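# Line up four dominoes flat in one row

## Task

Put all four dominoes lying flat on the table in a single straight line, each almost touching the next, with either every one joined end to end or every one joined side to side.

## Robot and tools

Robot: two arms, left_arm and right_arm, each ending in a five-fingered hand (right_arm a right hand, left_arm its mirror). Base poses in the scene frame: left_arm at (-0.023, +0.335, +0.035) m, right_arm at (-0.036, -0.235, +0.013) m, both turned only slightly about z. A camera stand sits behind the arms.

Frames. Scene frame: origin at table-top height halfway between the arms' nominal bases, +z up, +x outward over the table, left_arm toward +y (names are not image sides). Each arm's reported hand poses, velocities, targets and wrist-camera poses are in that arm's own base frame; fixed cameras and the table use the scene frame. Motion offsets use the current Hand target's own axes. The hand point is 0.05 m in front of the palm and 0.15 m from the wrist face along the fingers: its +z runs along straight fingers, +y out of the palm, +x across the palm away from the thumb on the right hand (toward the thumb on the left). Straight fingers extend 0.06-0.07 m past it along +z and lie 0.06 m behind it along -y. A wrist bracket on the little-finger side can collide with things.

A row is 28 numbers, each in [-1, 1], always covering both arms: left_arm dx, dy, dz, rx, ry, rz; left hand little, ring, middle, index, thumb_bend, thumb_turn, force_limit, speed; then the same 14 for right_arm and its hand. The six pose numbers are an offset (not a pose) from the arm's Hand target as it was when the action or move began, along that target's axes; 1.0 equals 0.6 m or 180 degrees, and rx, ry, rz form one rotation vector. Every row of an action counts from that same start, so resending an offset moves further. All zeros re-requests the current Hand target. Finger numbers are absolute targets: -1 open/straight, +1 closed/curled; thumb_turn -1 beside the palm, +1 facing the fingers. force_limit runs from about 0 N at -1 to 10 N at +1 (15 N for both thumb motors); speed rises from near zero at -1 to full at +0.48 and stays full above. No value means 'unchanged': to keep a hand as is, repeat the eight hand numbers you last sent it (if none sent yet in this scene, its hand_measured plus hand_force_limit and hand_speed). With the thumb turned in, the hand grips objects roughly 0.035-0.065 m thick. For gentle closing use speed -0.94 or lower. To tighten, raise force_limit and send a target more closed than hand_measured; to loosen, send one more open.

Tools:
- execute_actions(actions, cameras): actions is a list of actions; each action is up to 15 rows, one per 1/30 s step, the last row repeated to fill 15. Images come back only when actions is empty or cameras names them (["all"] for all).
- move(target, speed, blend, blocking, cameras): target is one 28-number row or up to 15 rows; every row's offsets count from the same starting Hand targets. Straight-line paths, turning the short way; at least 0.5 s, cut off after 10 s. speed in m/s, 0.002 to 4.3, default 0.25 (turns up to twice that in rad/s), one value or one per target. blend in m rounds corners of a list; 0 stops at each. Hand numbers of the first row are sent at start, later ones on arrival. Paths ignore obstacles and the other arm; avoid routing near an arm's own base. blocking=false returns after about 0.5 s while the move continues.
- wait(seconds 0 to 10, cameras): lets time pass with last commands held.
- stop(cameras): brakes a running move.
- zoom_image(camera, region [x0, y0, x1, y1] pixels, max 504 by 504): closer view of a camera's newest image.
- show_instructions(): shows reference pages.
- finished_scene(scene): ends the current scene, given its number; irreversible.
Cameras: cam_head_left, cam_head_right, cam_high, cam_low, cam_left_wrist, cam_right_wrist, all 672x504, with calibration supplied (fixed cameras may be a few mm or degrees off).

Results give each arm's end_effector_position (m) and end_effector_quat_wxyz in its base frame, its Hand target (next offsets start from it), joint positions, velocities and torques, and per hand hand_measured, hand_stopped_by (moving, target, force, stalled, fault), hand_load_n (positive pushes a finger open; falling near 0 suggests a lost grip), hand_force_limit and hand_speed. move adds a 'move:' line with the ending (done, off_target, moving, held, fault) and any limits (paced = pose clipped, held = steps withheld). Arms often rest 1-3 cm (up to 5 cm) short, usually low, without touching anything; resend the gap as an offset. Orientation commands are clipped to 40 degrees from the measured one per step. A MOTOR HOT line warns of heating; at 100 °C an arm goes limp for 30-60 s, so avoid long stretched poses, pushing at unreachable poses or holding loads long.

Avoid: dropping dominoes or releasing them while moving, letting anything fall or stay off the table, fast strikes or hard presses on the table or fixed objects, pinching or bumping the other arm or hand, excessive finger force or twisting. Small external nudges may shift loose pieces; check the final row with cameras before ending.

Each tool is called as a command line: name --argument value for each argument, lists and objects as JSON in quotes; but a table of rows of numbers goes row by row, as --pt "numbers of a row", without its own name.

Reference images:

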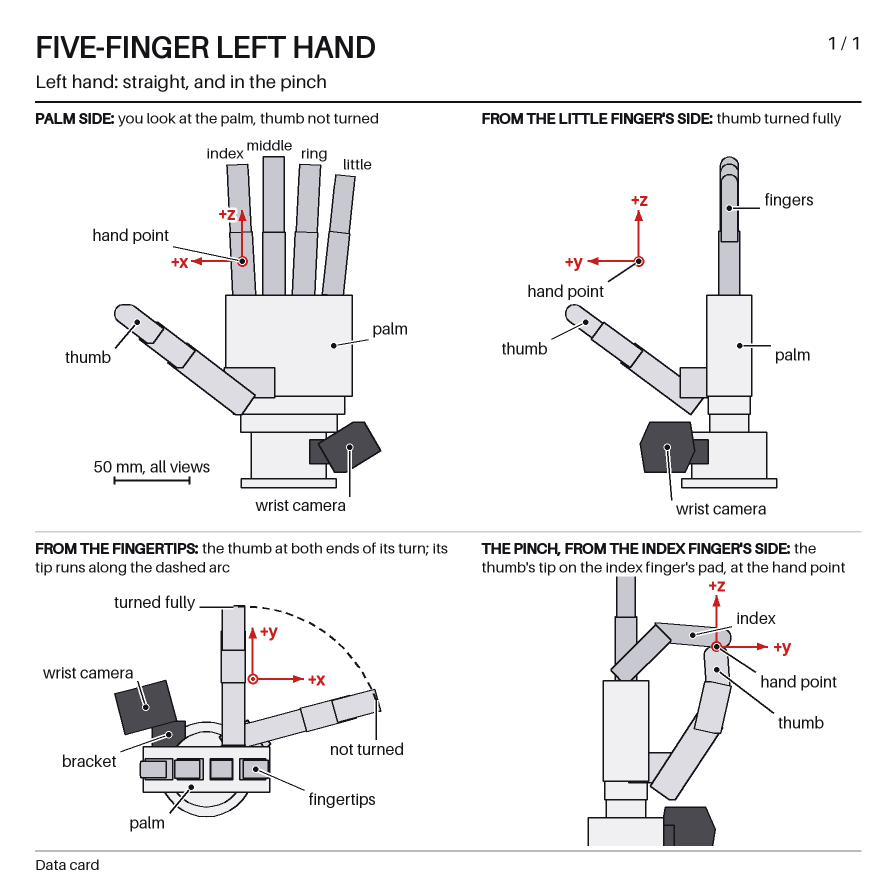

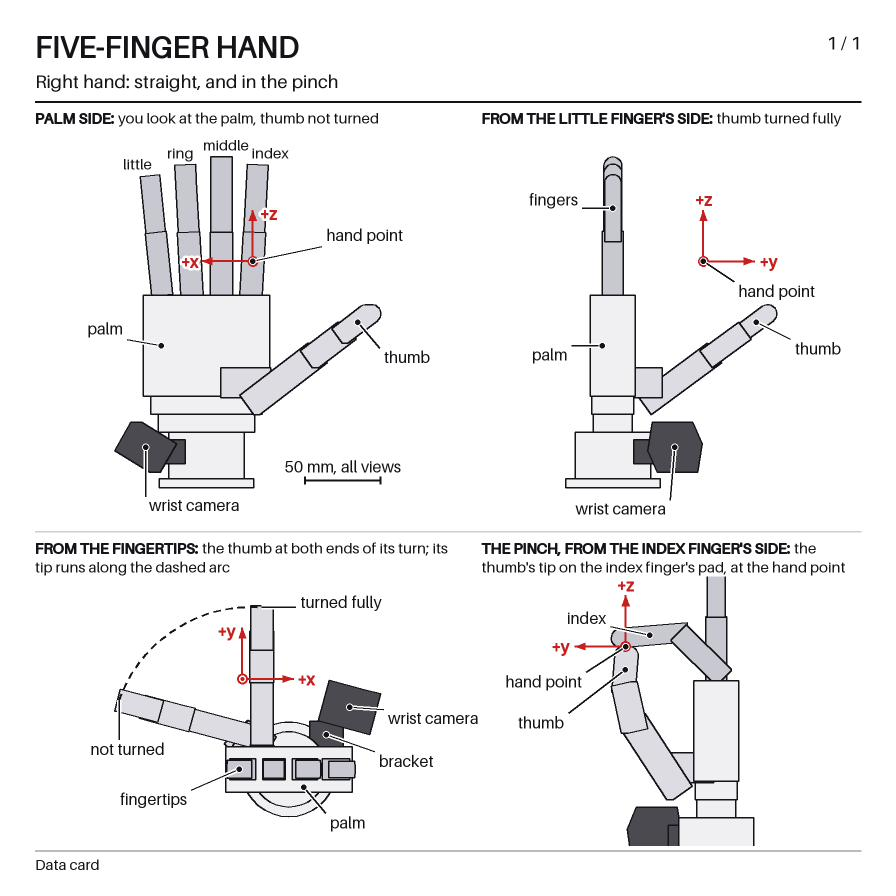

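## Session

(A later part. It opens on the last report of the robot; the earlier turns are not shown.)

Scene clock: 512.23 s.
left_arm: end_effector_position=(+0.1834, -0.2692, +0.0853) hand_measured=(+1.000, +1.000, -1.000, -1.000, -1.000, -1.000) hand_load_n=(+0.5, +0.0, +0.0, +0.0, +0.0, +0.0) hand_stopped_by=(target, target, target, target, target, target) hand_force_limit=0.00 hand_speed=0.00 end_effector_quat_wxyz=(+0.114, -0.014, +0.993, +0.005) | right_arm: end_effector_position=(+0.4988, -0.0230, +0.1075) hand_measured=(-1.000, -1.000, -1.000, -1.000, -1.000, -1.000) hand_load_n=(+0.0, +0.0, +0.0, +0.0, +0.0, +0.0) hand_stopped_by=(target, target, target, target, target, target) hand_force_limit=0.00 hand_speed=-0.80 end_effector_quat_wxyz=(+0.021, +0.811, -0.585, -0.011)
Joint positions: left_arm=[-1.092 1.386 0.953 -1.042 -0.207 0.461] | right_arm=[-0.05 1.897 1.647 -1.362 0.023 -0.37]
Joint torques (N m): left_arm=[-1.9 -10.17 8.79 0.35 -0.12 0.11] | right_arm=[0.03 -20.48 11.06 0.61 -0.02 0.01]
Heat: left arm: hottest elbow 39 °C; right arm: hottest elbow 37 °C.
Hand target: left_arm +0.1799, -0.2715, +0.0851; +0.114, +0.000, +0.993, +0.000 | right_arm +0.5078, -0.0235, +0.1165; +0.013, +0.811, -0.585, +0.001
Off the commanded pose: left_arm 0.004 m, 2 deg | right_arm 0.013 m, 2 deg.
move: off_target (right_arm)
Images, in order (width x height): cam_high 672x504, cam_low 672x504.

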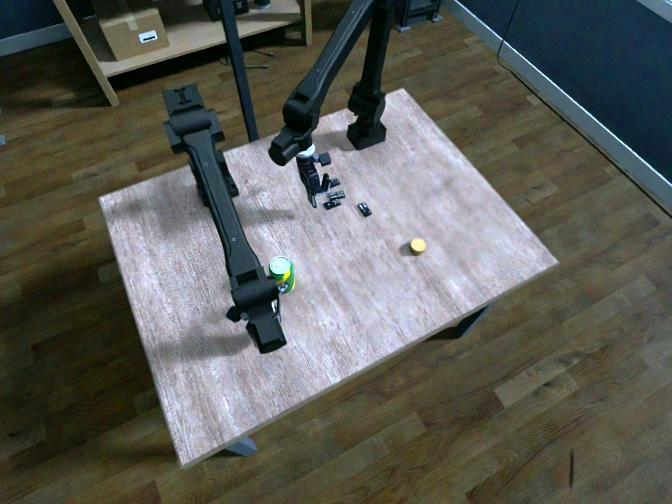

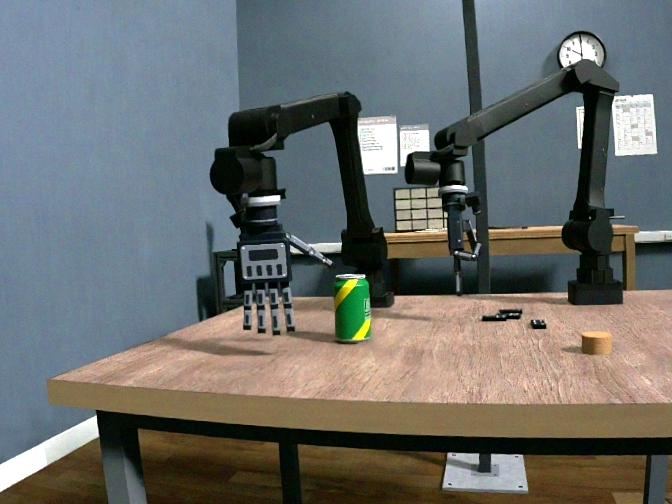

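move --pt "0.0372 0.0092 0.0873 0 0 0 1 1 -1 -1 -1 -1 0 0 0 0 0 0 0 0 -1 -1 -1 -1 -1 -1 0 -0.8" --pt "0.025 0.1135 0.0798 0 0 0 1 1 -1 -1 -1 -1 0 0 0 0 0 0 0 0 -1 -1 -1 -1 -1 -1 0 -0.8" --speed 0.1 --cameras '["cam_high","cam_low"]'

zoom_image --camera "cam_high" --region '[300, 165, 370, 220]'

zoom_image --camera "cam_low" --region '[445, 290, 545, 345]'

Scene clock: 528.37 s.
left_arm: end_effector_position=(+0.1744, -0.2086, +0.0355) hand_measured=(+1.000, +1.000, -1.000, -1.000, -1.000, -1.000) hand_load_n=(+0.0, +0.0, +0.0, +0.0, -0.5, +0.0) hand_stopped_by=(target, target, target, target, target, target) hand_force_limit=0.00 hand_speed=0.00 end_effector_quat_wxyz=(+0.116, +0.000, +0.993, -0.002) | right_arm: end_effector_position=(+0.4988, -0.0230, +0.1075) hand_measured=(-1.000, -1.000, -1.000, -1.000, -1.000, -1.000) hand_load_n=(+0.0, +0.0, +0.0, +0.0, +0.0, +0.0) hand_stopped_by=(target, target, target, target, target, target) hand_force_limit=0.00 hand_speed=-0.80 end_effector_quat_wxyz=(+0.021, +0.811, -0.585, -0.011)
Joint positions: left_arm=[-1.032 1.291 0.715 -0.871 -0.197 0.55] | right_arm=[-0.05 1.897 1.647 -1.362 0.023 -0.37]
Joint torques (N m): left_arm=[0.38 -7.59 8.12 0.02 -0.11 0.11] | right_arm=[0.62 -20.31 11.21 0.54 -0.02 0.01]
Heat: left arm: hottest elbow 38 °C; right arm: hottest elbow 37 °C.
Hand target: left_arm +0.1762, -0.2034, +0.0349; +0.114, +0.000, +0.993, +0.000 | right_arm +0.5078, -0.0235, +0.1165; +0.013, +0.811, -0.585, +0.001
Off the commanded pose: left_arm 0.006 m, 0 deg | right_arm 0.013 m, 2 deg.
move: off_target (right_arm)
Images, in order (width x height): cam_high 672x504, cam_low 672x504.

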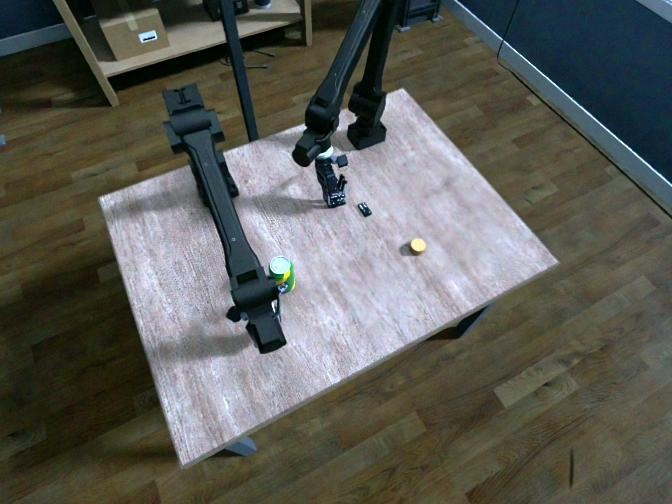

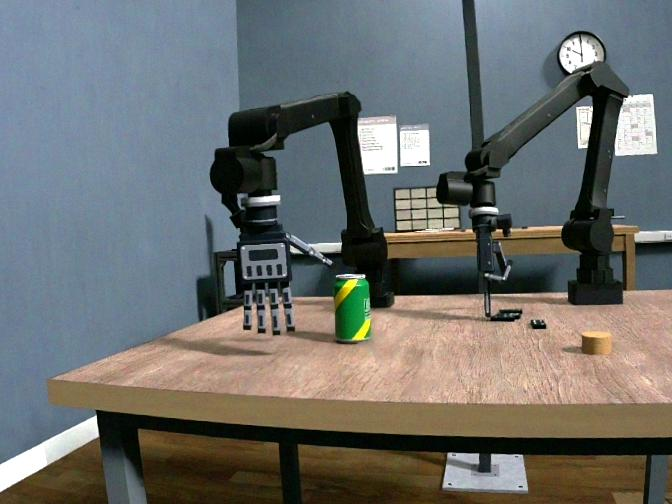

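Scaled by 7.200 from the camera's 672x504 image, which has a finer 960x720 frame.

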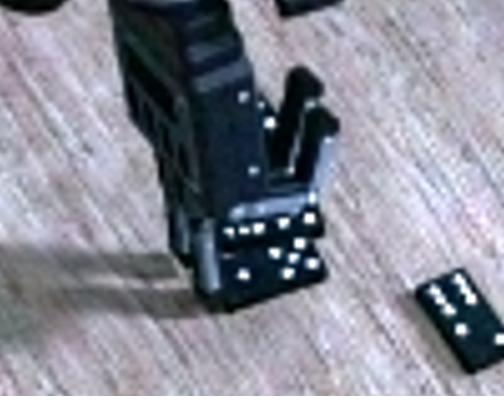

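Scaled by 5.040 from the camera's 672x504 image, which has a finer 960x720 frame.

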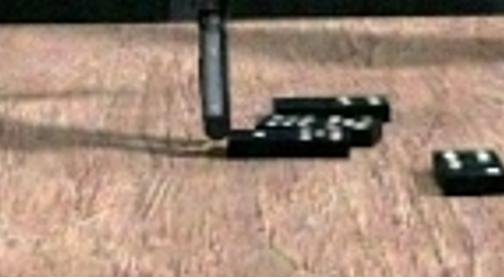

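move --target '[0,0.0297,0,0,0,0,1,1,-1,-1,-1,-1,0,0,0,0,0,0,0,0,-1,-1,-1,-1,-1,-1,0,-0.8]' --speed 0.07 --cameras '["cam_high","cam_low"]'

zoom_image --camera "cam_high" --region '[300, 165, 370, 220]'

zoom_image --camera "cam_low" --region '[445, 290, 545, 345]'

Scene clock: 535.20 s.
left_arm: end_effector_position=(+0.1744, -0.1908, +0.0353) hand_measured=(+1.000, +1.000, -1.000, -1.000, -1.000, -1.000) hand_load_n=(+0.0, +0.0, +0.0, +0.0, +0.0, +0.0) hand_stopped_by=(target, target, target, target, target, target) hand_force_limit=0.00 hand_speed=0.00 end_effector_quat_wxyz=(+0.116, +0.000, +0.993, -0.002) | right_arm: end_effector_position=(+0.4988, -0.0230, +0.1075) hand_measured=(-1.000, -1.000, -1.000, -1.000, -1.000, -1.000) hand_load_n=(+0.0, +0.0, +0.0, +0.0, +0.0, -0.5) hand_stopped_by=(target, target, target, target, target, target) hand_force_limit=0.00 hand_speed=-0.80 end_effector_quat_wxyz=(+0.021, +0.811, -0.585, -0.011)
Joint positions: left_arm=[-1.001 1.248 0.677 -0.871 -0.193 0.582] | right_arm=[-0.05 1.897 1.647 -1.362 0.023 -0.37]
Joint torques (N m): left_arm=[0.38 -7 8.2 0.02 -0.11 0.1] | right_arm=[0.85 -20.42 11.03 0.55 -0.04 0.04]
Heat: left arm: hottest elbow 38 °C; right arm: hottest elbow 37 °C.
Hand target: left_arm +0.1762, -0.1856, +0.0349; +0.114, +0.000, +0.993, +0.000 | right_arm +0.5078, -0.0235, +0.1165; +0.013, +0.811, -0.585, +0.001
Off the commanded pose: left_arm 0.006 m, 0 deg | right_arm 0.013 m, 2 deg.
move: off_target (right_arm)
Images, in order (width x height): cam_high 672x504, cam_low 672x504.

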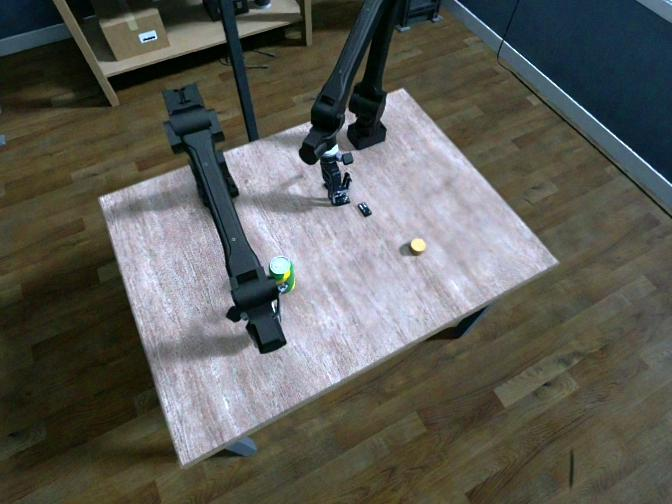

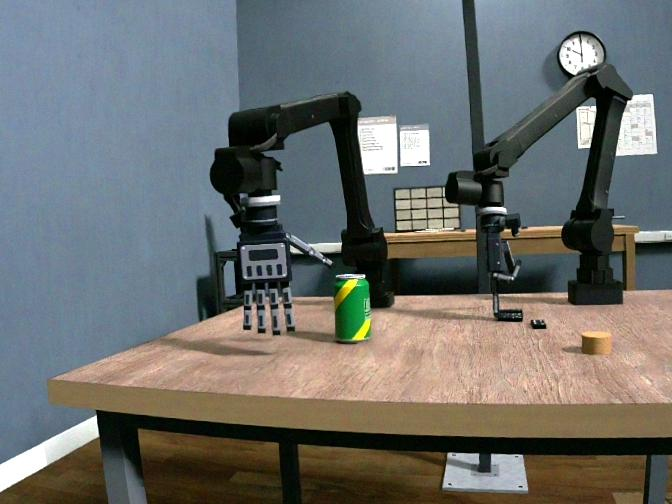

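Scaled by 7.200 from the camera's 672x504 image, which has a finer 960x720 frame.

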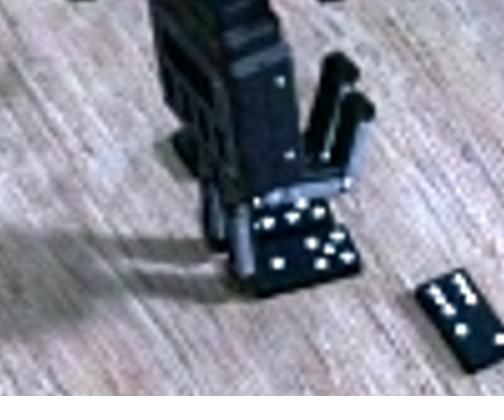

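Scaled by 5.040 from the camera's 672x504 image, which has a finer 960x720 frame.

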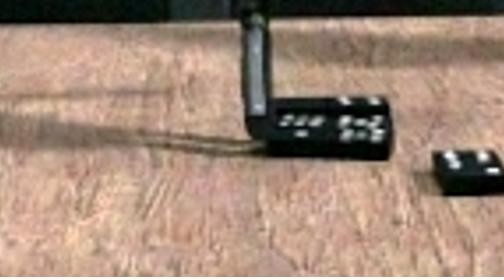

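move --pt "-0.0188 -0.01 -0.0812 0 0 0 1 1 -1 -1 -1 -1 0 0 0 0 0 0 0 0 -1 -1 -1 -1 -1 -1 0 -0.8" --pt "-0.1386 0.186 -0.0537 0 0 0 1 1 -1 -1 -1 -1 0 0 0 0 0 0 0 0 -1 -1 -1 -1 -1 -1 0 -0.8" --pt "-0.1163 0.1843 0.0353 0 0 0 1 1 -1 -1 -1 -1 0 0 0 0 0 0 0 0 -1 -1 -1 -1 -1 -1 0 -0.8" --speed 0.18 --cameras '["cam_high","cam_low"]'

zoom_image --camera "cam_high" --region '[320, 165, 390, 220]'

zoom_image --camera "cam_low" --region '[475, 290, 575, 345]'

Scene clock: 551.40 s.
left_arm: end_effector_position=(+0.2474, -0.0773, +0.0341) hand_measured=(+1.000, +1.000, -1.000, -1.000, -1.000, -1.000) hand_load_n=(+0.0, +0.0, +0.0, +0.0, +0.0, +0.0) hand_stopped_by=(target, target, target, target, target, target) hand_force_limit=0.00 hand_speed=0.00 end_effector_quat_wxyz=(+0.117, -0.001, +0.993, -0.002) | right_arm: end_effector_position=(+0.4988, -0.0230, +0.1075) hand_measured=(-1.000, -1.000, -1.000, -1.000, -1.000, -1.000) hand_load_n=(+0.0, +0.0, +0.0, +0.0, -0.5, +0.0) hand_stopped_by=(target, target, target, target, target, target) hand_force_limit=0.00 hand_speed=-0.80 end_effector_quat_wxyz=(+0.021, +0.811, -0.585, -0.011)
Joint positions: left_arm=[-0.531 1.152 0.597 -0.811 -0.115 1.051] | right_arm=[-0.05 1.897 1.647 -1.362 0.023 -0.37]
Joint torques (N m): left_arm=[0.03 -3.96 8.87 0.62 -0.07 0.09] | right_arm=[0.62 -20.01 11.14 0.54 -0.04 0.02]
Heat: left arm: hottest elbow 38 °C; right arm: hottest elbow 37 °C.
Hand target: left_arm +0.2490, -0.0749, +0.0300; +0.114, +0.000, +0.993, +0.000 | right_arm +0.5078, -0.0235, +0.1165; +0.013, +0.811, -0.585, +0.001
Off the commanded pose: left_arm 0.005 m, 0 deg | right_arm 0.013 m, 2 deg.
move: off_target (right_arm)
Images, in order (width x height): cam_high 672x504, cam_low 672x504.

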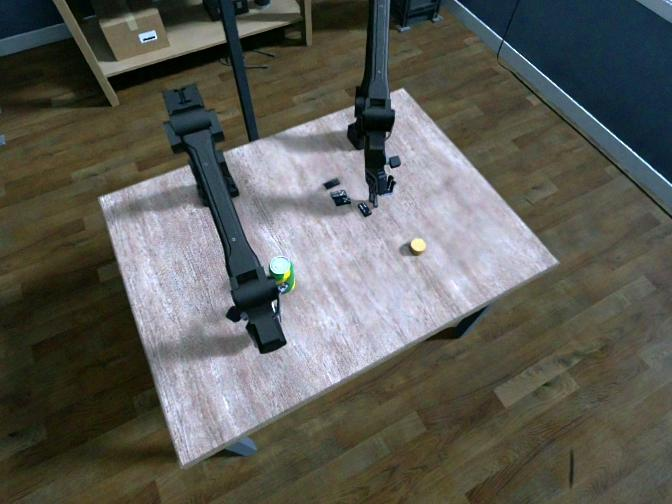

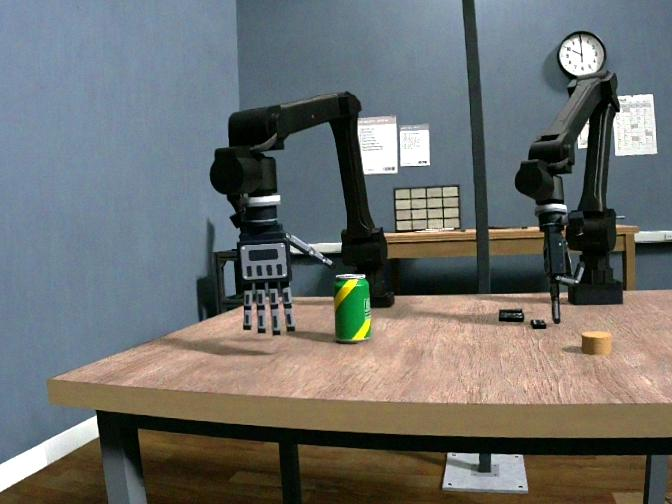

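Scaled by 7.200 from the camera's 672x504 image, which has a finer 960x720 frame.

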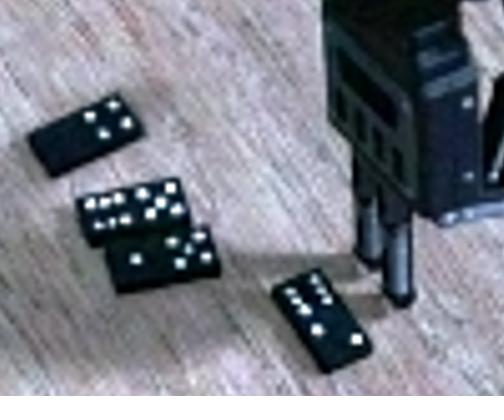

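Scaled by 5.040 from the camera's 672x504 image, which has a finer 960x720 frame.

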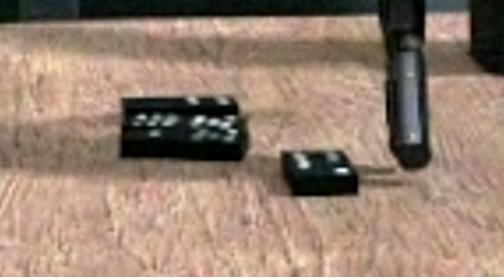

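move --target '[-0.0288,-0.0983,-0.0138,0,0,0,1,1,-1,-1,-1,-1,0,0,0,0,0,0,0,0,-1,-1,-1,-1,-1,-1,0,-0.8]' --speed 0.07 --cameras '["cam_high","cam_low"]'

zoom_image --camera "cam_high" --region '[320, 165, 390, 220]'

zoom_image --camera "cam_low" --region '[475, 290, 575, 345]'

Scene clock: 561.93 s.
left_arm: end_effector_position=(+0.2542, -0.1210, +0.0341) hand_measured=(+1.000, +1.000, -1.000, -1.000, -1.000, -1.000) hand_load_n=(+0.5, +0.0, +0.0, +0.0, +0.0, +0.0) hand_stopped_by=(target, target, target, target, target, target) hand_force_limit=0.00 hand_speed=0.00 end_effector_quat_wxyz=(+0.107, +0.001, +0.994, +0.004) | right_arm: end_effector_position=(+0.4988, -0.0230, +0.1075) hand_measured=(-1.000, -1.000, -1.000, -1.000, -1.000, -1.000) hand_load_n=(+0.0, +0.0, +0.0, +0.0, +0.0, +0.0) hand_stopped_by=(target, target, target, target, target, target) hand_force_limit=0.00 hand_speed=-0.80 end_effector_quat_wxyz=(+0.021, +0.811, -0.585, -0.011)
Joint positions: left_arm=[-0.644 1.263 0.684 -0.823 -0.135 0.94] | right_arm=[-0.05 1.897 1.647 -1.362 0.023 -0.37]
Joint torques (N m): left_arm=[-1.96 -5.3 12.4 -0.17 -0.33 -0.16] | right_arm=[0.32 -20.13 11.11 0.55 -0.05 0.01]
Heat: left arm: hottest elbow 39 °C; right arm: hottest elbow 37 °C.
Hand target: left_arm +0.2640, -0.1340, +0.0421; +0.114, +0.000, +0.993, +0.000 | right_arm +0.5078, -0.0235, +0.1165; +0.013, +0.811, -0.585, +0.001
Off the commanded pose: left_arm 0.018 m, 1 deg | right_arm 0.013 m, 2 deg.
move: off_target (left_arm, right_arm)
Images, in order (width x height): cam_high 672x504, cam_low 672x504.

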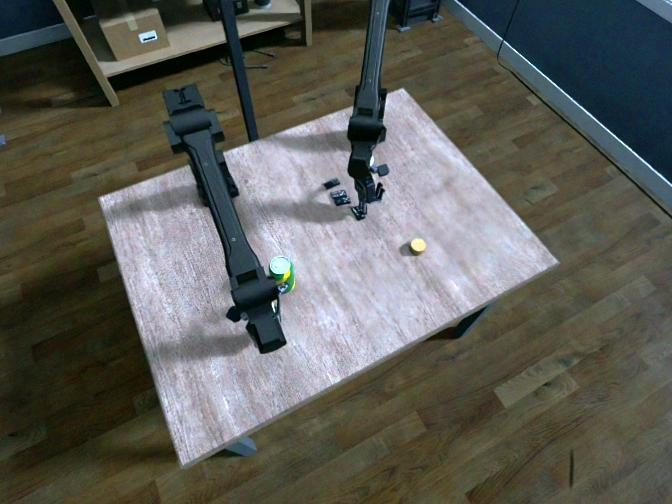

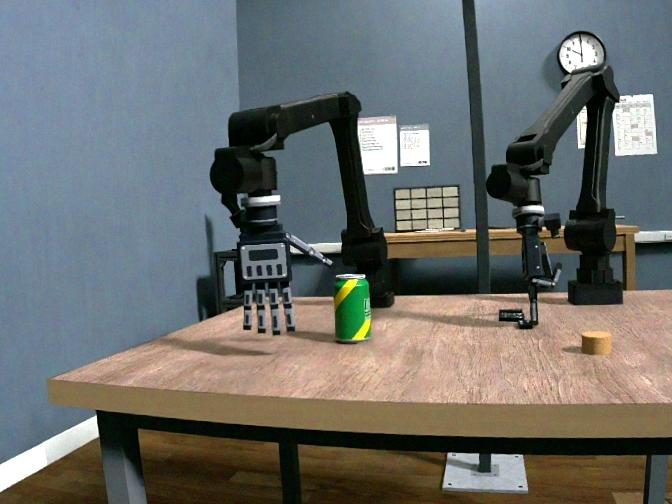

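Scaled by 7.200 from the camera's 672x504 image, which has a finer 960x720 frame.

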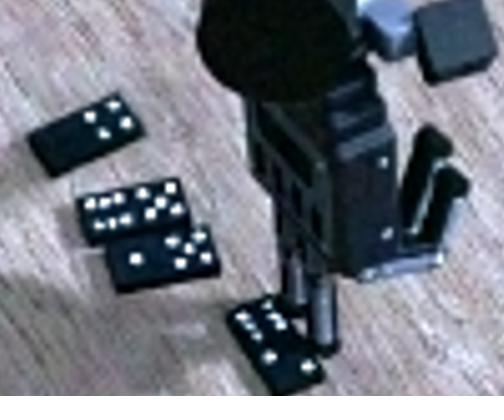

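Scaled by 5.040 from the camera's 672x504 image, which has a finer 960x720 frame.

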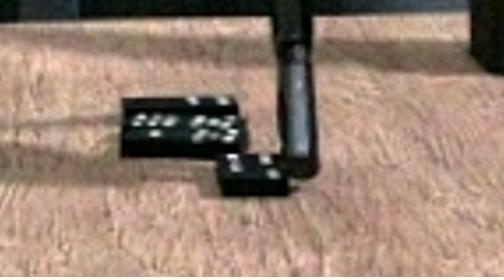

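move --target '[-0.0032,-0.0165,0,0,0,0,1,1,-1,-1,-1,-1,0,0,0,0,0,0,0,0,-1,-1,-1,-1,-1,-1,0,-0.8]' --speed 0.06 --cameras '["cam_high","cam_low"]'

zoom_image --camera "cam_high" --region '[320, 165, 390, 220]'

Scene clock: 567.20 s.
left_arm: end_effector_position=(+0.2563, -0.1305, +0.0347) hand_measured=(+1.000, +1.000, -1.000, -1.000, -1.000, -1.000) hand_load_n=(+0.0, +0.0, +0.0, +0.0, +0.0, +0.0) hand_stopped_by=(target, target, target, target, target, target) hand_force_limit=0.00 hand_speed=0.00 end_effector_quat_wxyz=(+0.108, +0.001, +0.994, +0.004) | right_arm: end_effector_position=(+0.4988, -0.0230, +0.1075) hand_measured=(-1.000, -1.000, -1.000, -1.000, -1.000, -1.000) hand_load_n=(+0.0, +0.0, +0.0, -0.5, +0.0, +0.0) hand_stopped_by=(target, target, target, target, target, target) hand_force_limit=0.00 hand_speed=-0.80 end_effector_quat_wxyz=(+0.021, +0.811, -0.585, -0.011)
Joint positions: left_arm=[-0.665 1.284 0.703 -0.825 -0.139 0.919] | right_arm=[-0.05 1.897 1.647 -1.362 0.023 -0.37]
Joint torques (N m): left_arm=[-2.02 -5.6 12.4 -0.18 -0.33 -0.16] | right_arm=[0.56 -20.19 11.07 0.57 -0.06 0.02]
Heat: left arm: hottest elbow 39 °C; right arm: hottest elbow 37 °C.
Hand target: left_arm +0.2658, -0.1439, +0.0426; +0.114, +0.000, +0.993, +0.000 | right_arm +0.5078, -0.0235, +0.1165; +0.013, +0.811, -0.585, +0.001
Off the commanded pose: left_arm 0.018 m, 1 deg | right_arm 0.013 m, 2 deg.
move: off_target (left_arm, right_arm)
Images, in order (width x height): cam_high 672x504, cam_low 672x504.

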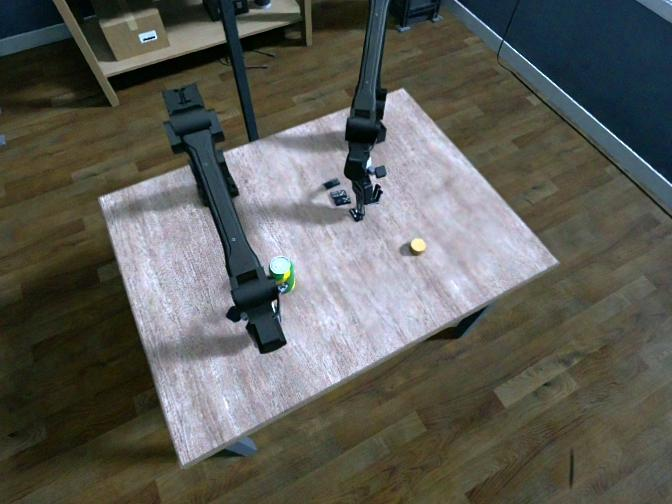

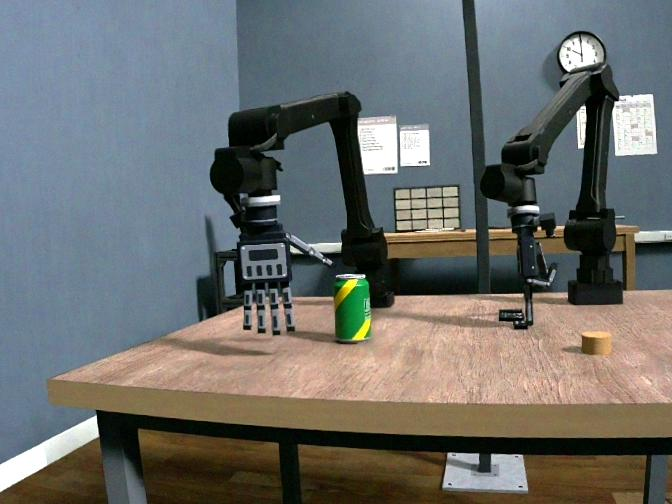

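Scaled by 7.200 from the camera's 672x504 image, which has a finer 960x720 frame.

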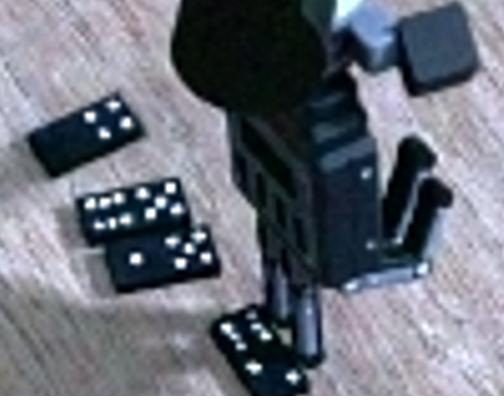

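move --pt "0 0 0 0 0 0 1 1 1 -1 -1 -1 0 0 0 0 0 0 0 0 -1 -1 -1 -1 -1 -1 0 -0.8" --pt "0.0081 -0.0292 -0.0019 0 0 0 1 1 1 -1 -1 -1 0 0 0 0 0 0 0 0 -1 -1 -1 -1 -1 -1 0 -0.8" --pt "0.001 -0.0583 -0.0002 0 0 0 1 1 1 -1 -1 -1 0 0 0 0 0 0 0 0 -1 -1 -1 -1 -1 -1 0 -0.8" --speed 0.06 --cameras '["cam_high","cam_low"]'

zoom_image --camera "cam_high" --region '[320, 165, 390, 220]'

zoom_image --camera "cam_low" --region '[475, 290, 575, 345]'

Scene clock: 587.97 s.
left_arm: end_effector_position=(+0.2569, -0.1649, +0.0356) hand_measured=(+1.000, +1.000, +1.000, -1.000, -1.000, -1.000) hand_load_n=(+0.0, +0.0, +0.0, +0.0, +0.0, +0.0) hand_stopped_by=(target, target, target, target, target, target) hand_force_limit=0.00 hand_speed=0.00 end_effector_quat_wxyz=(+0.108, +0.001, +0.994, +0.004) | right_arm: end_effector_position=(+0.4988, -0.0230, +0.1075) hand_measured=(-1.000, -1.000, -1.000, -1.000, -1.000, -1.000) hand_load_n=(+0.0, +0.0, +0.0, +0.0, +0.0, +0.0) hand_stopped_by=(target, target, target, target, target, target) hand_force_limit=0.00 hand_speed=-0.80 end_effector_quat_wxyz=(+0.021, +0.811, -0.585, -0.011)
Joint positions: left_arm=[-0.745 1.346 0.763 -0.832 -0.153 0.84] | right_arm=[-0.05 1.897 1.647 -1.362 0.023 -0.37]
Joint torques (N m): left_arm=[-1.96 -6.59 12.31 -0.23 -0.35 -0.15] | right_arm=[0.44 -20.42 11.07 0.57 -0.09 0.02]
Heat: left arm: hottest elbow 41 °C; right arm: hottest elbow 37 °C.
Hand target: left_arm +0.2651, -0.1789, +0.0425; +0.114, +0.000, +0.993, +0.000 | right_arm +0.5078, -0.0235, +0.1165; +0.013, +0.811, -0.585, +0.001
Off the commanded pose: left_arm 0.018 m, 1 deg | right_arm 0.013 m, 2 deg.
move: off_target (left_arm, right_arm)
Images, in order (width x height): cam_high 672x504, cam_low 672x504.

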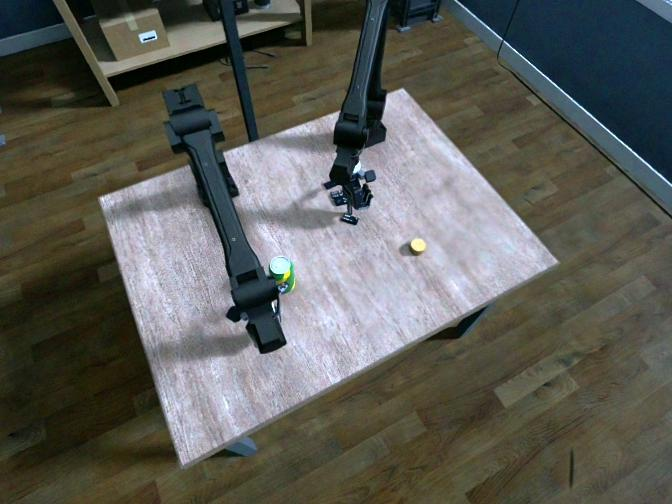

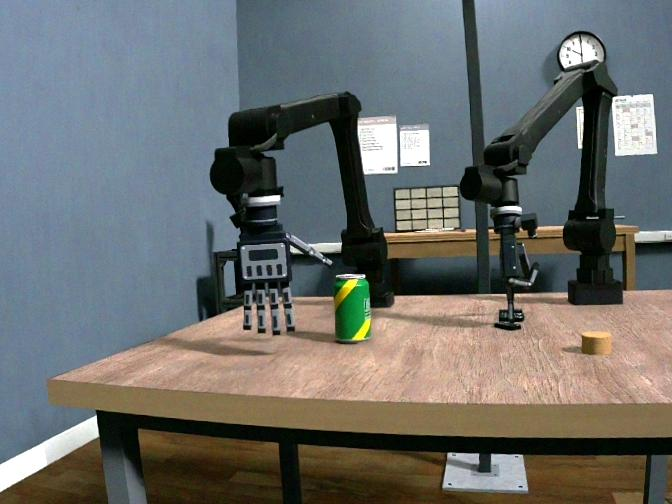

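Scaled by 7.200 from the camera's 672x504 image, which has a finer 960x720 frame.

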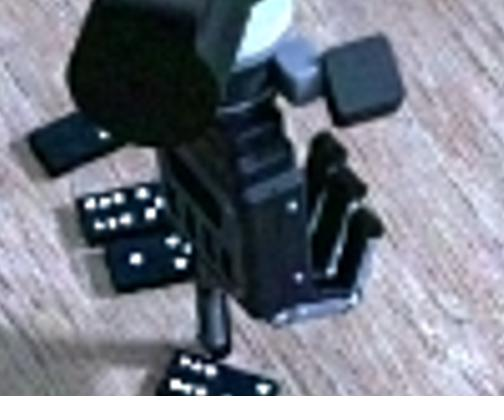

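Scaled by 5.040 from the camera's 672x504 image, which has a finer 960x720 frame.

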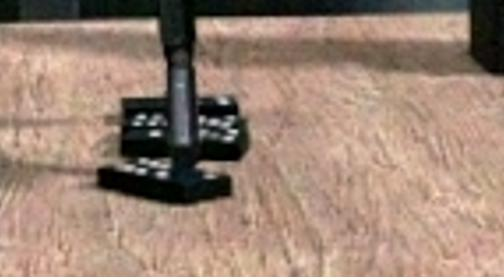

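zoom_image --camera "cam_high" --region '[310, 180, 380, 235]'

Scaled by 7.200 from the camera's 672x504 image, which has a finer 960x720 frame.

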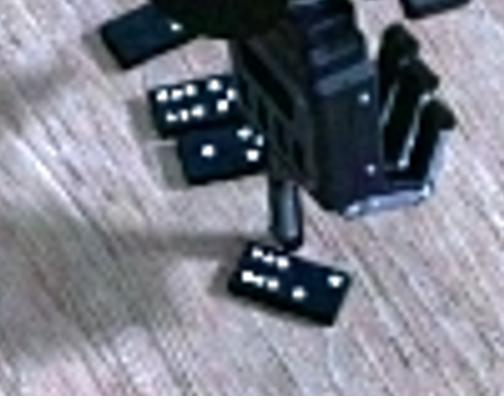

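move --pt "-0.012 0.0083 -0.0742 0 0 0 1 1 1 -1 -1 -1 0 0 0 0 0 0 0 0 -1 -1 -1 -1 -1 -1 0 -0.8" --pt "-0.1152 -0.03 -0.0547 0 0 0 1 1 1 -1 -1 -1 0 0 0 0 0 0 0 0 -1 -1 -1 -1 -1 -1 0 -0.8" --pt "-0.0708 -0.0218 0.0378 0 0 0 1 1 1 -1 -1 -1 0 0 0 0 0 0 0 0 -1 -1 -1 -1 -1 -1 0 -0.8" --speed 0.15 --cameras '["cam_high","cam_low"]'

zoom_image --camera "cam_high" --region '[310, 190, 380, 245]'

zoom_image --camera "cam_low" --region '[455, 290, 555, 345]'

Scene clock: 610.23 s.
left_arm: end_effector_position=(+0.3110, -0.1917, +0.0359) hand_measured=(+1.000, +1.000, +1.000, -1.000, -1.000, -1.000) hand_load_n=(+0.0, +0.0, +0.0, +0.0, +0.0, +0.0) hand_stopped_by=(target, target, target, target, target, target) hand_force_limit=0.00 hand_speed=0.00 end_effector_quat_wxyz=(+0.117, -0.001, +0.993, -0.002) | right_arm: end_effector_position=(+0.4988, -0.0230, +0.1075) hand_measured=(-1.000, -1.000, -1.000, -1.000, -1.000, -1.000) hand_load_n=(+0.0, +0.0, +0.0, +0.0, +0.0, +0.0) hand_stopped_by=(target, target, target, target, target, target) hand_force_limit=0.00 hand_speed=-0.80 end_effector_quat_wxyz=(+0.021, +0.811, -0.585, -0.011)
Joint positions: left_arm=[-0.702 1.479 0.901 -0.81 -0.148 0.879] | right_arm=[-0.05 1.897 1.647 -1.362 0.023 -0.37]
Joint torques (N m): left_arm=[-0.79 -9.11 8.75 0.55 -0.14 0] | right_arm=[0.26 -20.07 11.1 0.53 -0.01 0.03]
Heat: left arm: hottest elbow 40 °C; right arm: hottest elbow 37 °C.
Hand target: left_arm +0.3118, -0.1920, +0.0301; +0.114, +0.000, +0.993, +0.000 | right_arm +0.5078, -0.0235, +0.1165; +0.013, +0.811, -0.585, +0.001
Off the commanded pose: left_arm 0.006 m, 0 deg | right_arm 0.013 m, 2 deg.
move: off_target (right_arm)
Images, in order (width x height): cam_high 672x504, cam_low 672x504.

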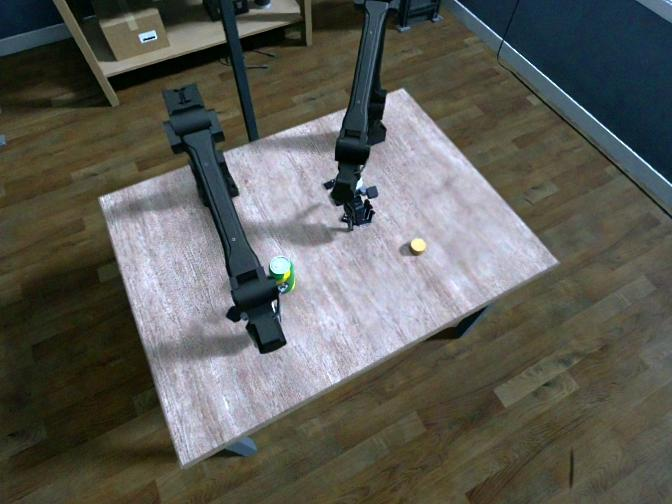

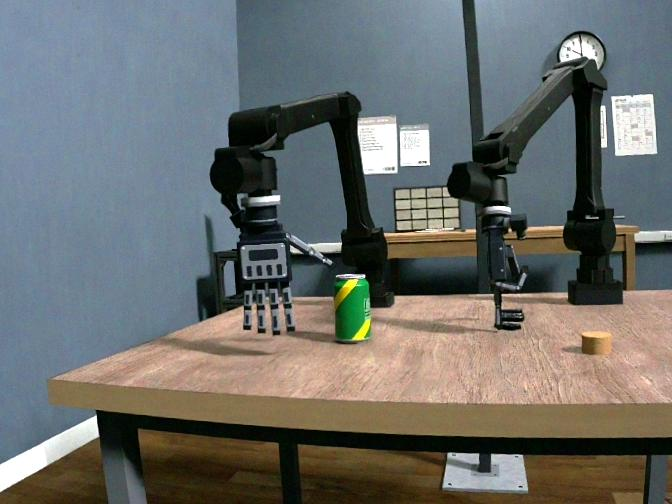

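Scaled by 7.200 from the camera's 672x504 image, which has a finer 960x720 frame.

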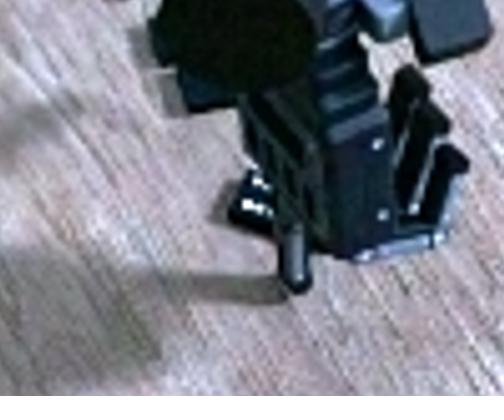

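Scaled by 5.040 from the camera's 672x504 image, which has a finer 960x720 frame.

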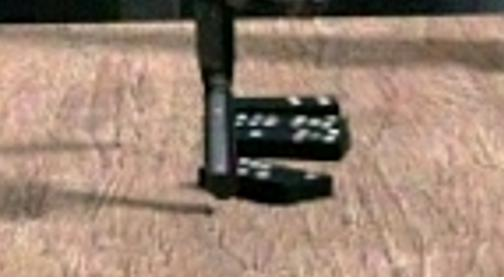

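move --pt "0.01 0.032 -0.0098 0 0 0 1 1 1 -1 -1 -1 0 0 0 0 0 0 0 0 -1 -1 -1 -1 -1 -1 0 -0.8" --pt "0.02 0.0563 -0.013 0 0 0 1 1 1 -1 -1 -1 0 0 0 0 0 0 0 0 -1 -1 -1 -1 -1 -1 0 -0.8" --pt "0.0375 0.073 -0.017 0 0 0 1 1 1 -1 -1 -1 0 0 0 0 0 0 0 0 -1 -1 -1 -1 -1 -1 0 -0.8" --speed 0.06 --cameras '["cam_high","cam_low"]'

zoom_image --camera "cam_high" --region '[310, 180, 380, 235]'

zoom_image --camera "cam_low" --region '[475, 290, 575, 345]'

Scene clock: 627.90 s.
left_arm: end_effector_position=(+0.2853, -0.1530, +0.0351) hand_measured=(+1.000, +1.000, +1.000, -1.000, -1.000, -1.000) hand_load_n=(+0.0, +0.0, +0.0, +0.0, +0.0, +0.0) hand_stopped_by=(target, target, target, target, target, target) hand_force_limit=0.00 hand_speed=0.00 end_effector_quat_wxyz=(+0.113, +0.000, +0.994, +0.001) | right_arm: end_effector_position=(+0.4988, -0.0230, +0.1075) hand_measured=(-1.000, -1.000, -1.000, -1.000, -1.000, -1.000) hand_load_n=(+0.0, +0.0, +0.0, +0.0, +0.0, +0.0) hand_stopped_by=(target, target, target, target, target, target) hand_force_limit=0.00 hand_speed=-0.80 end_effector_quat_wxyz=(+0.021, +0.811, -0.585, -0.011)
Joint positions: left_arm=[-0.665 1.374 0.788 -0.808 -0.141 0.919] | right_arm=[-0.05 1.897 1.647 -1.362 0.023 -0.37]
Joint torques (N m): left_arm=[0.38 -9.11 8.23 0.39 -0.07 0.11] | right_arm=[0.85 -20.37 11.1 0.59 -0.04 0.04]
Heat: left arm: hottest elbow 40 °C; right arm: hottest elbow 37 °C.
Hand target: left_arm +0.2874, -0.1481, +0.0348; +0.114, +0.000, +0.993, +0.000 | right_arm +0.5078, -0.0235, +0.1165; +0.013, +0.811, -0.585, +0.001
Off the commanded pose: left_arm 0.005 m, 0 deg | right_arm 0.013 m, 2 deg.
move: off_target (right_arm)
Images, in order (width x height): cam_high 672x504, cam_low 672x504.

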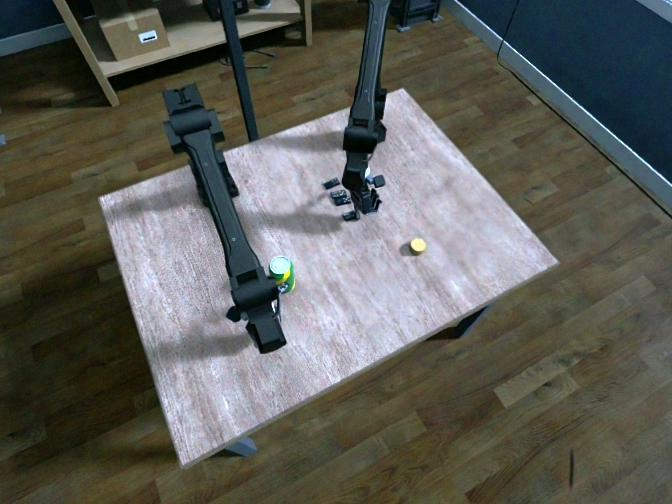

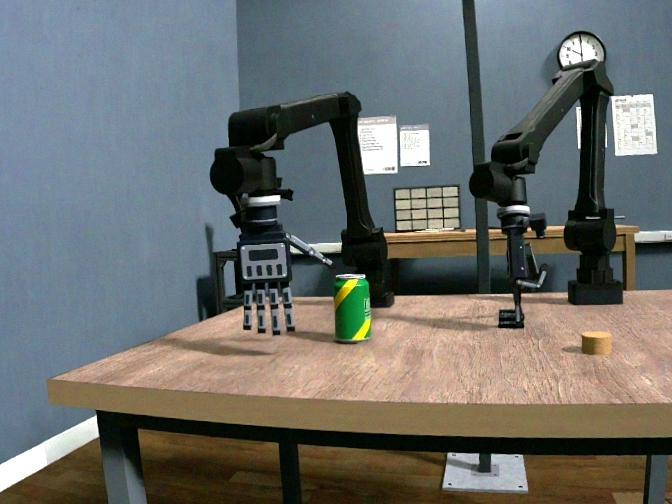

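Scaled by 7.200 from the camera's 672x504 image, which has a finer 960x720 frame.

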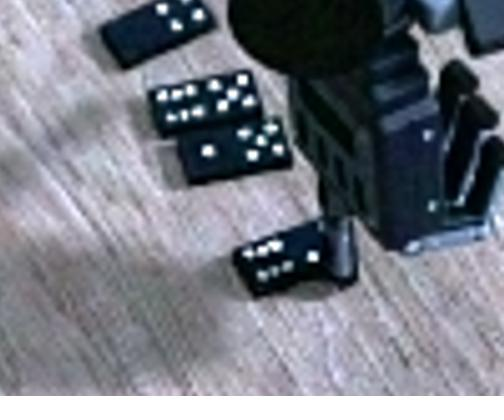

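Scaled by 5.040 from the camera's 672x504 image, which has a finer 960x720 frame.

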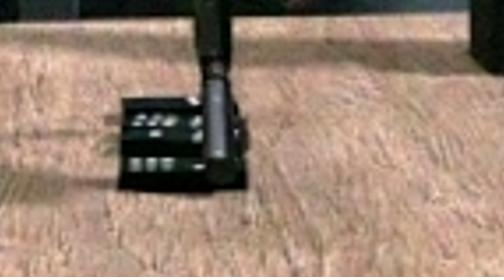

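move --pt "-0.0285 -0.0067 -0.0789 0 0 0 1 1 1 -1 -1 -1 0 0 0 0 0 0 0 0 -1 -1 -1 -1 -1 -1 0 -0.8" --pt "0.0354 -0.1698 -0.094 -0.1125 0 -0.487 1 1 -1 -1 -1 -1 0 0 0 0 0 0 0 0 -1 -1 -1 -1 -1 -1 0 -0.8" --speed 0.25 --cameras '["cam_high","cam_low"]'

zoom_image --camera "cam_high" --region '[310, 180, 380, 235]'

zoom_image --camera "cam_low" --region '[475, 290, 575, 345]'

Scene clock: 643.17 s.
left_arm: end_effector_position=(+0.2462, -0.2358, +0.0804) hand_measured=(+1.000, +1.000, -1.000, -1.000, -1.000, -1.000) hand_load_n=(+0.0, +0.0, +0.0, +0.0, +0.0, +0.0) hand_stopped_by=(target, target, target, target, target, target) hand_force_limit=0.00 hand_speed=0.00 end_effector_quat_wxyz=(-0.080, +0.702, -0.702, -0.086) | right_arm: end_effector_position=(+0.4988, -0.0230, +0.1075) hand_measured=(-1.000, -1.000, -1.000, -1.000, -1.000, -1.000) hand_load_n=(+0.0, +0.0, +0.0, +0.0, +0.0, +0.0) hand_stopped_by=(target, target, target, target, target, target) hand_force_limit=0.00 hand_speed=-0.80 end_effector_quat_wxyz=(+0.021, +0.811, -0.585, -0.011)
Joint positions: left_arm=[-0.683 1.503 1.06 -1.284 -0.176 -0.696] | right_arm=[-0.05 1.897 1.647 -1.362 0.023 -0.37]
Joint torques (N m): left_arm=[-2.02 -9 12.38 -0.73 -0.1 -0.16] | right_arm=[0.38 -20.42 11.02 0.53 -0.03 0.03]
Heat: left arm: hottest elbow 40 °C; right arm: hottest elbow 37 °C.
Hand target: left_arm +0.2540, -0.2501, +0.0850; -0.081, +0.702, -0.703, -0.079 | right_arm +0.5078, -0.0235, +0.1165; +0.013, +0.811, -0.585, +0.001
Off the commanded pose: left_arm 0.017 m, 1 deg | right_arm 0.013 m, 2 deg.
move: off_target (left_arm, right_arm); target 2's new numbers were sent with left_arm's hand 0.017 m and 1 deg from that target
Images, in order (width x height): cam_high 672x504, cam_low 672x504.

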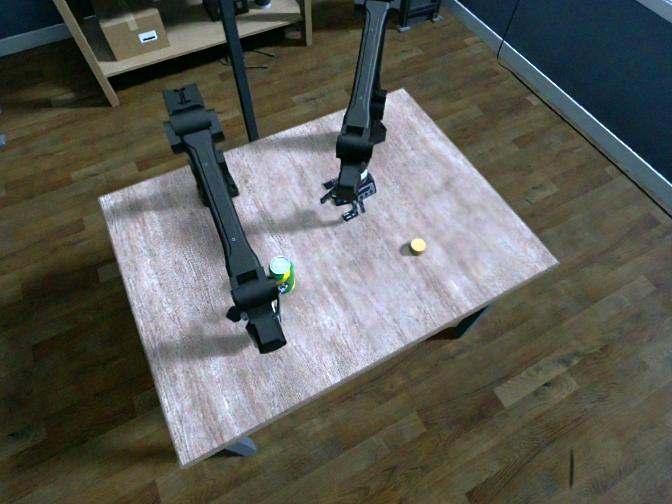

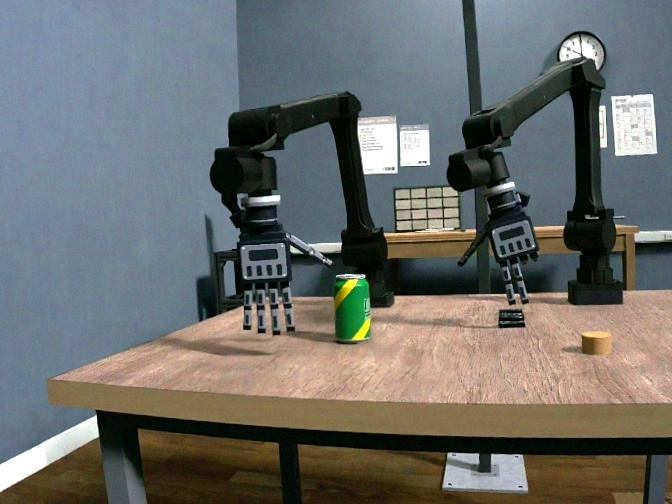

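Scaled by 7.200 from the camera's 672x504 image, which has a finer 960x720 frame.

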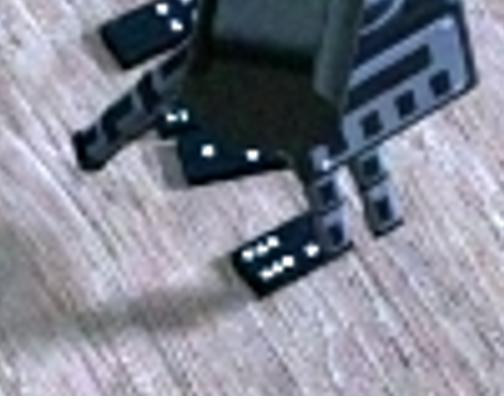

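Scaled by 5.040 from the camera's 672x504 image, which has a finer 960x720 frame.

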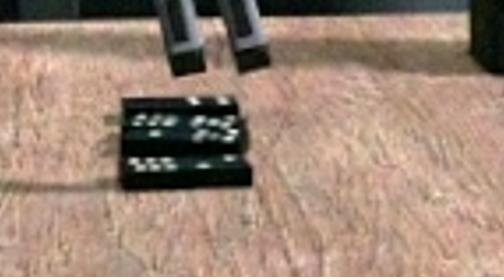

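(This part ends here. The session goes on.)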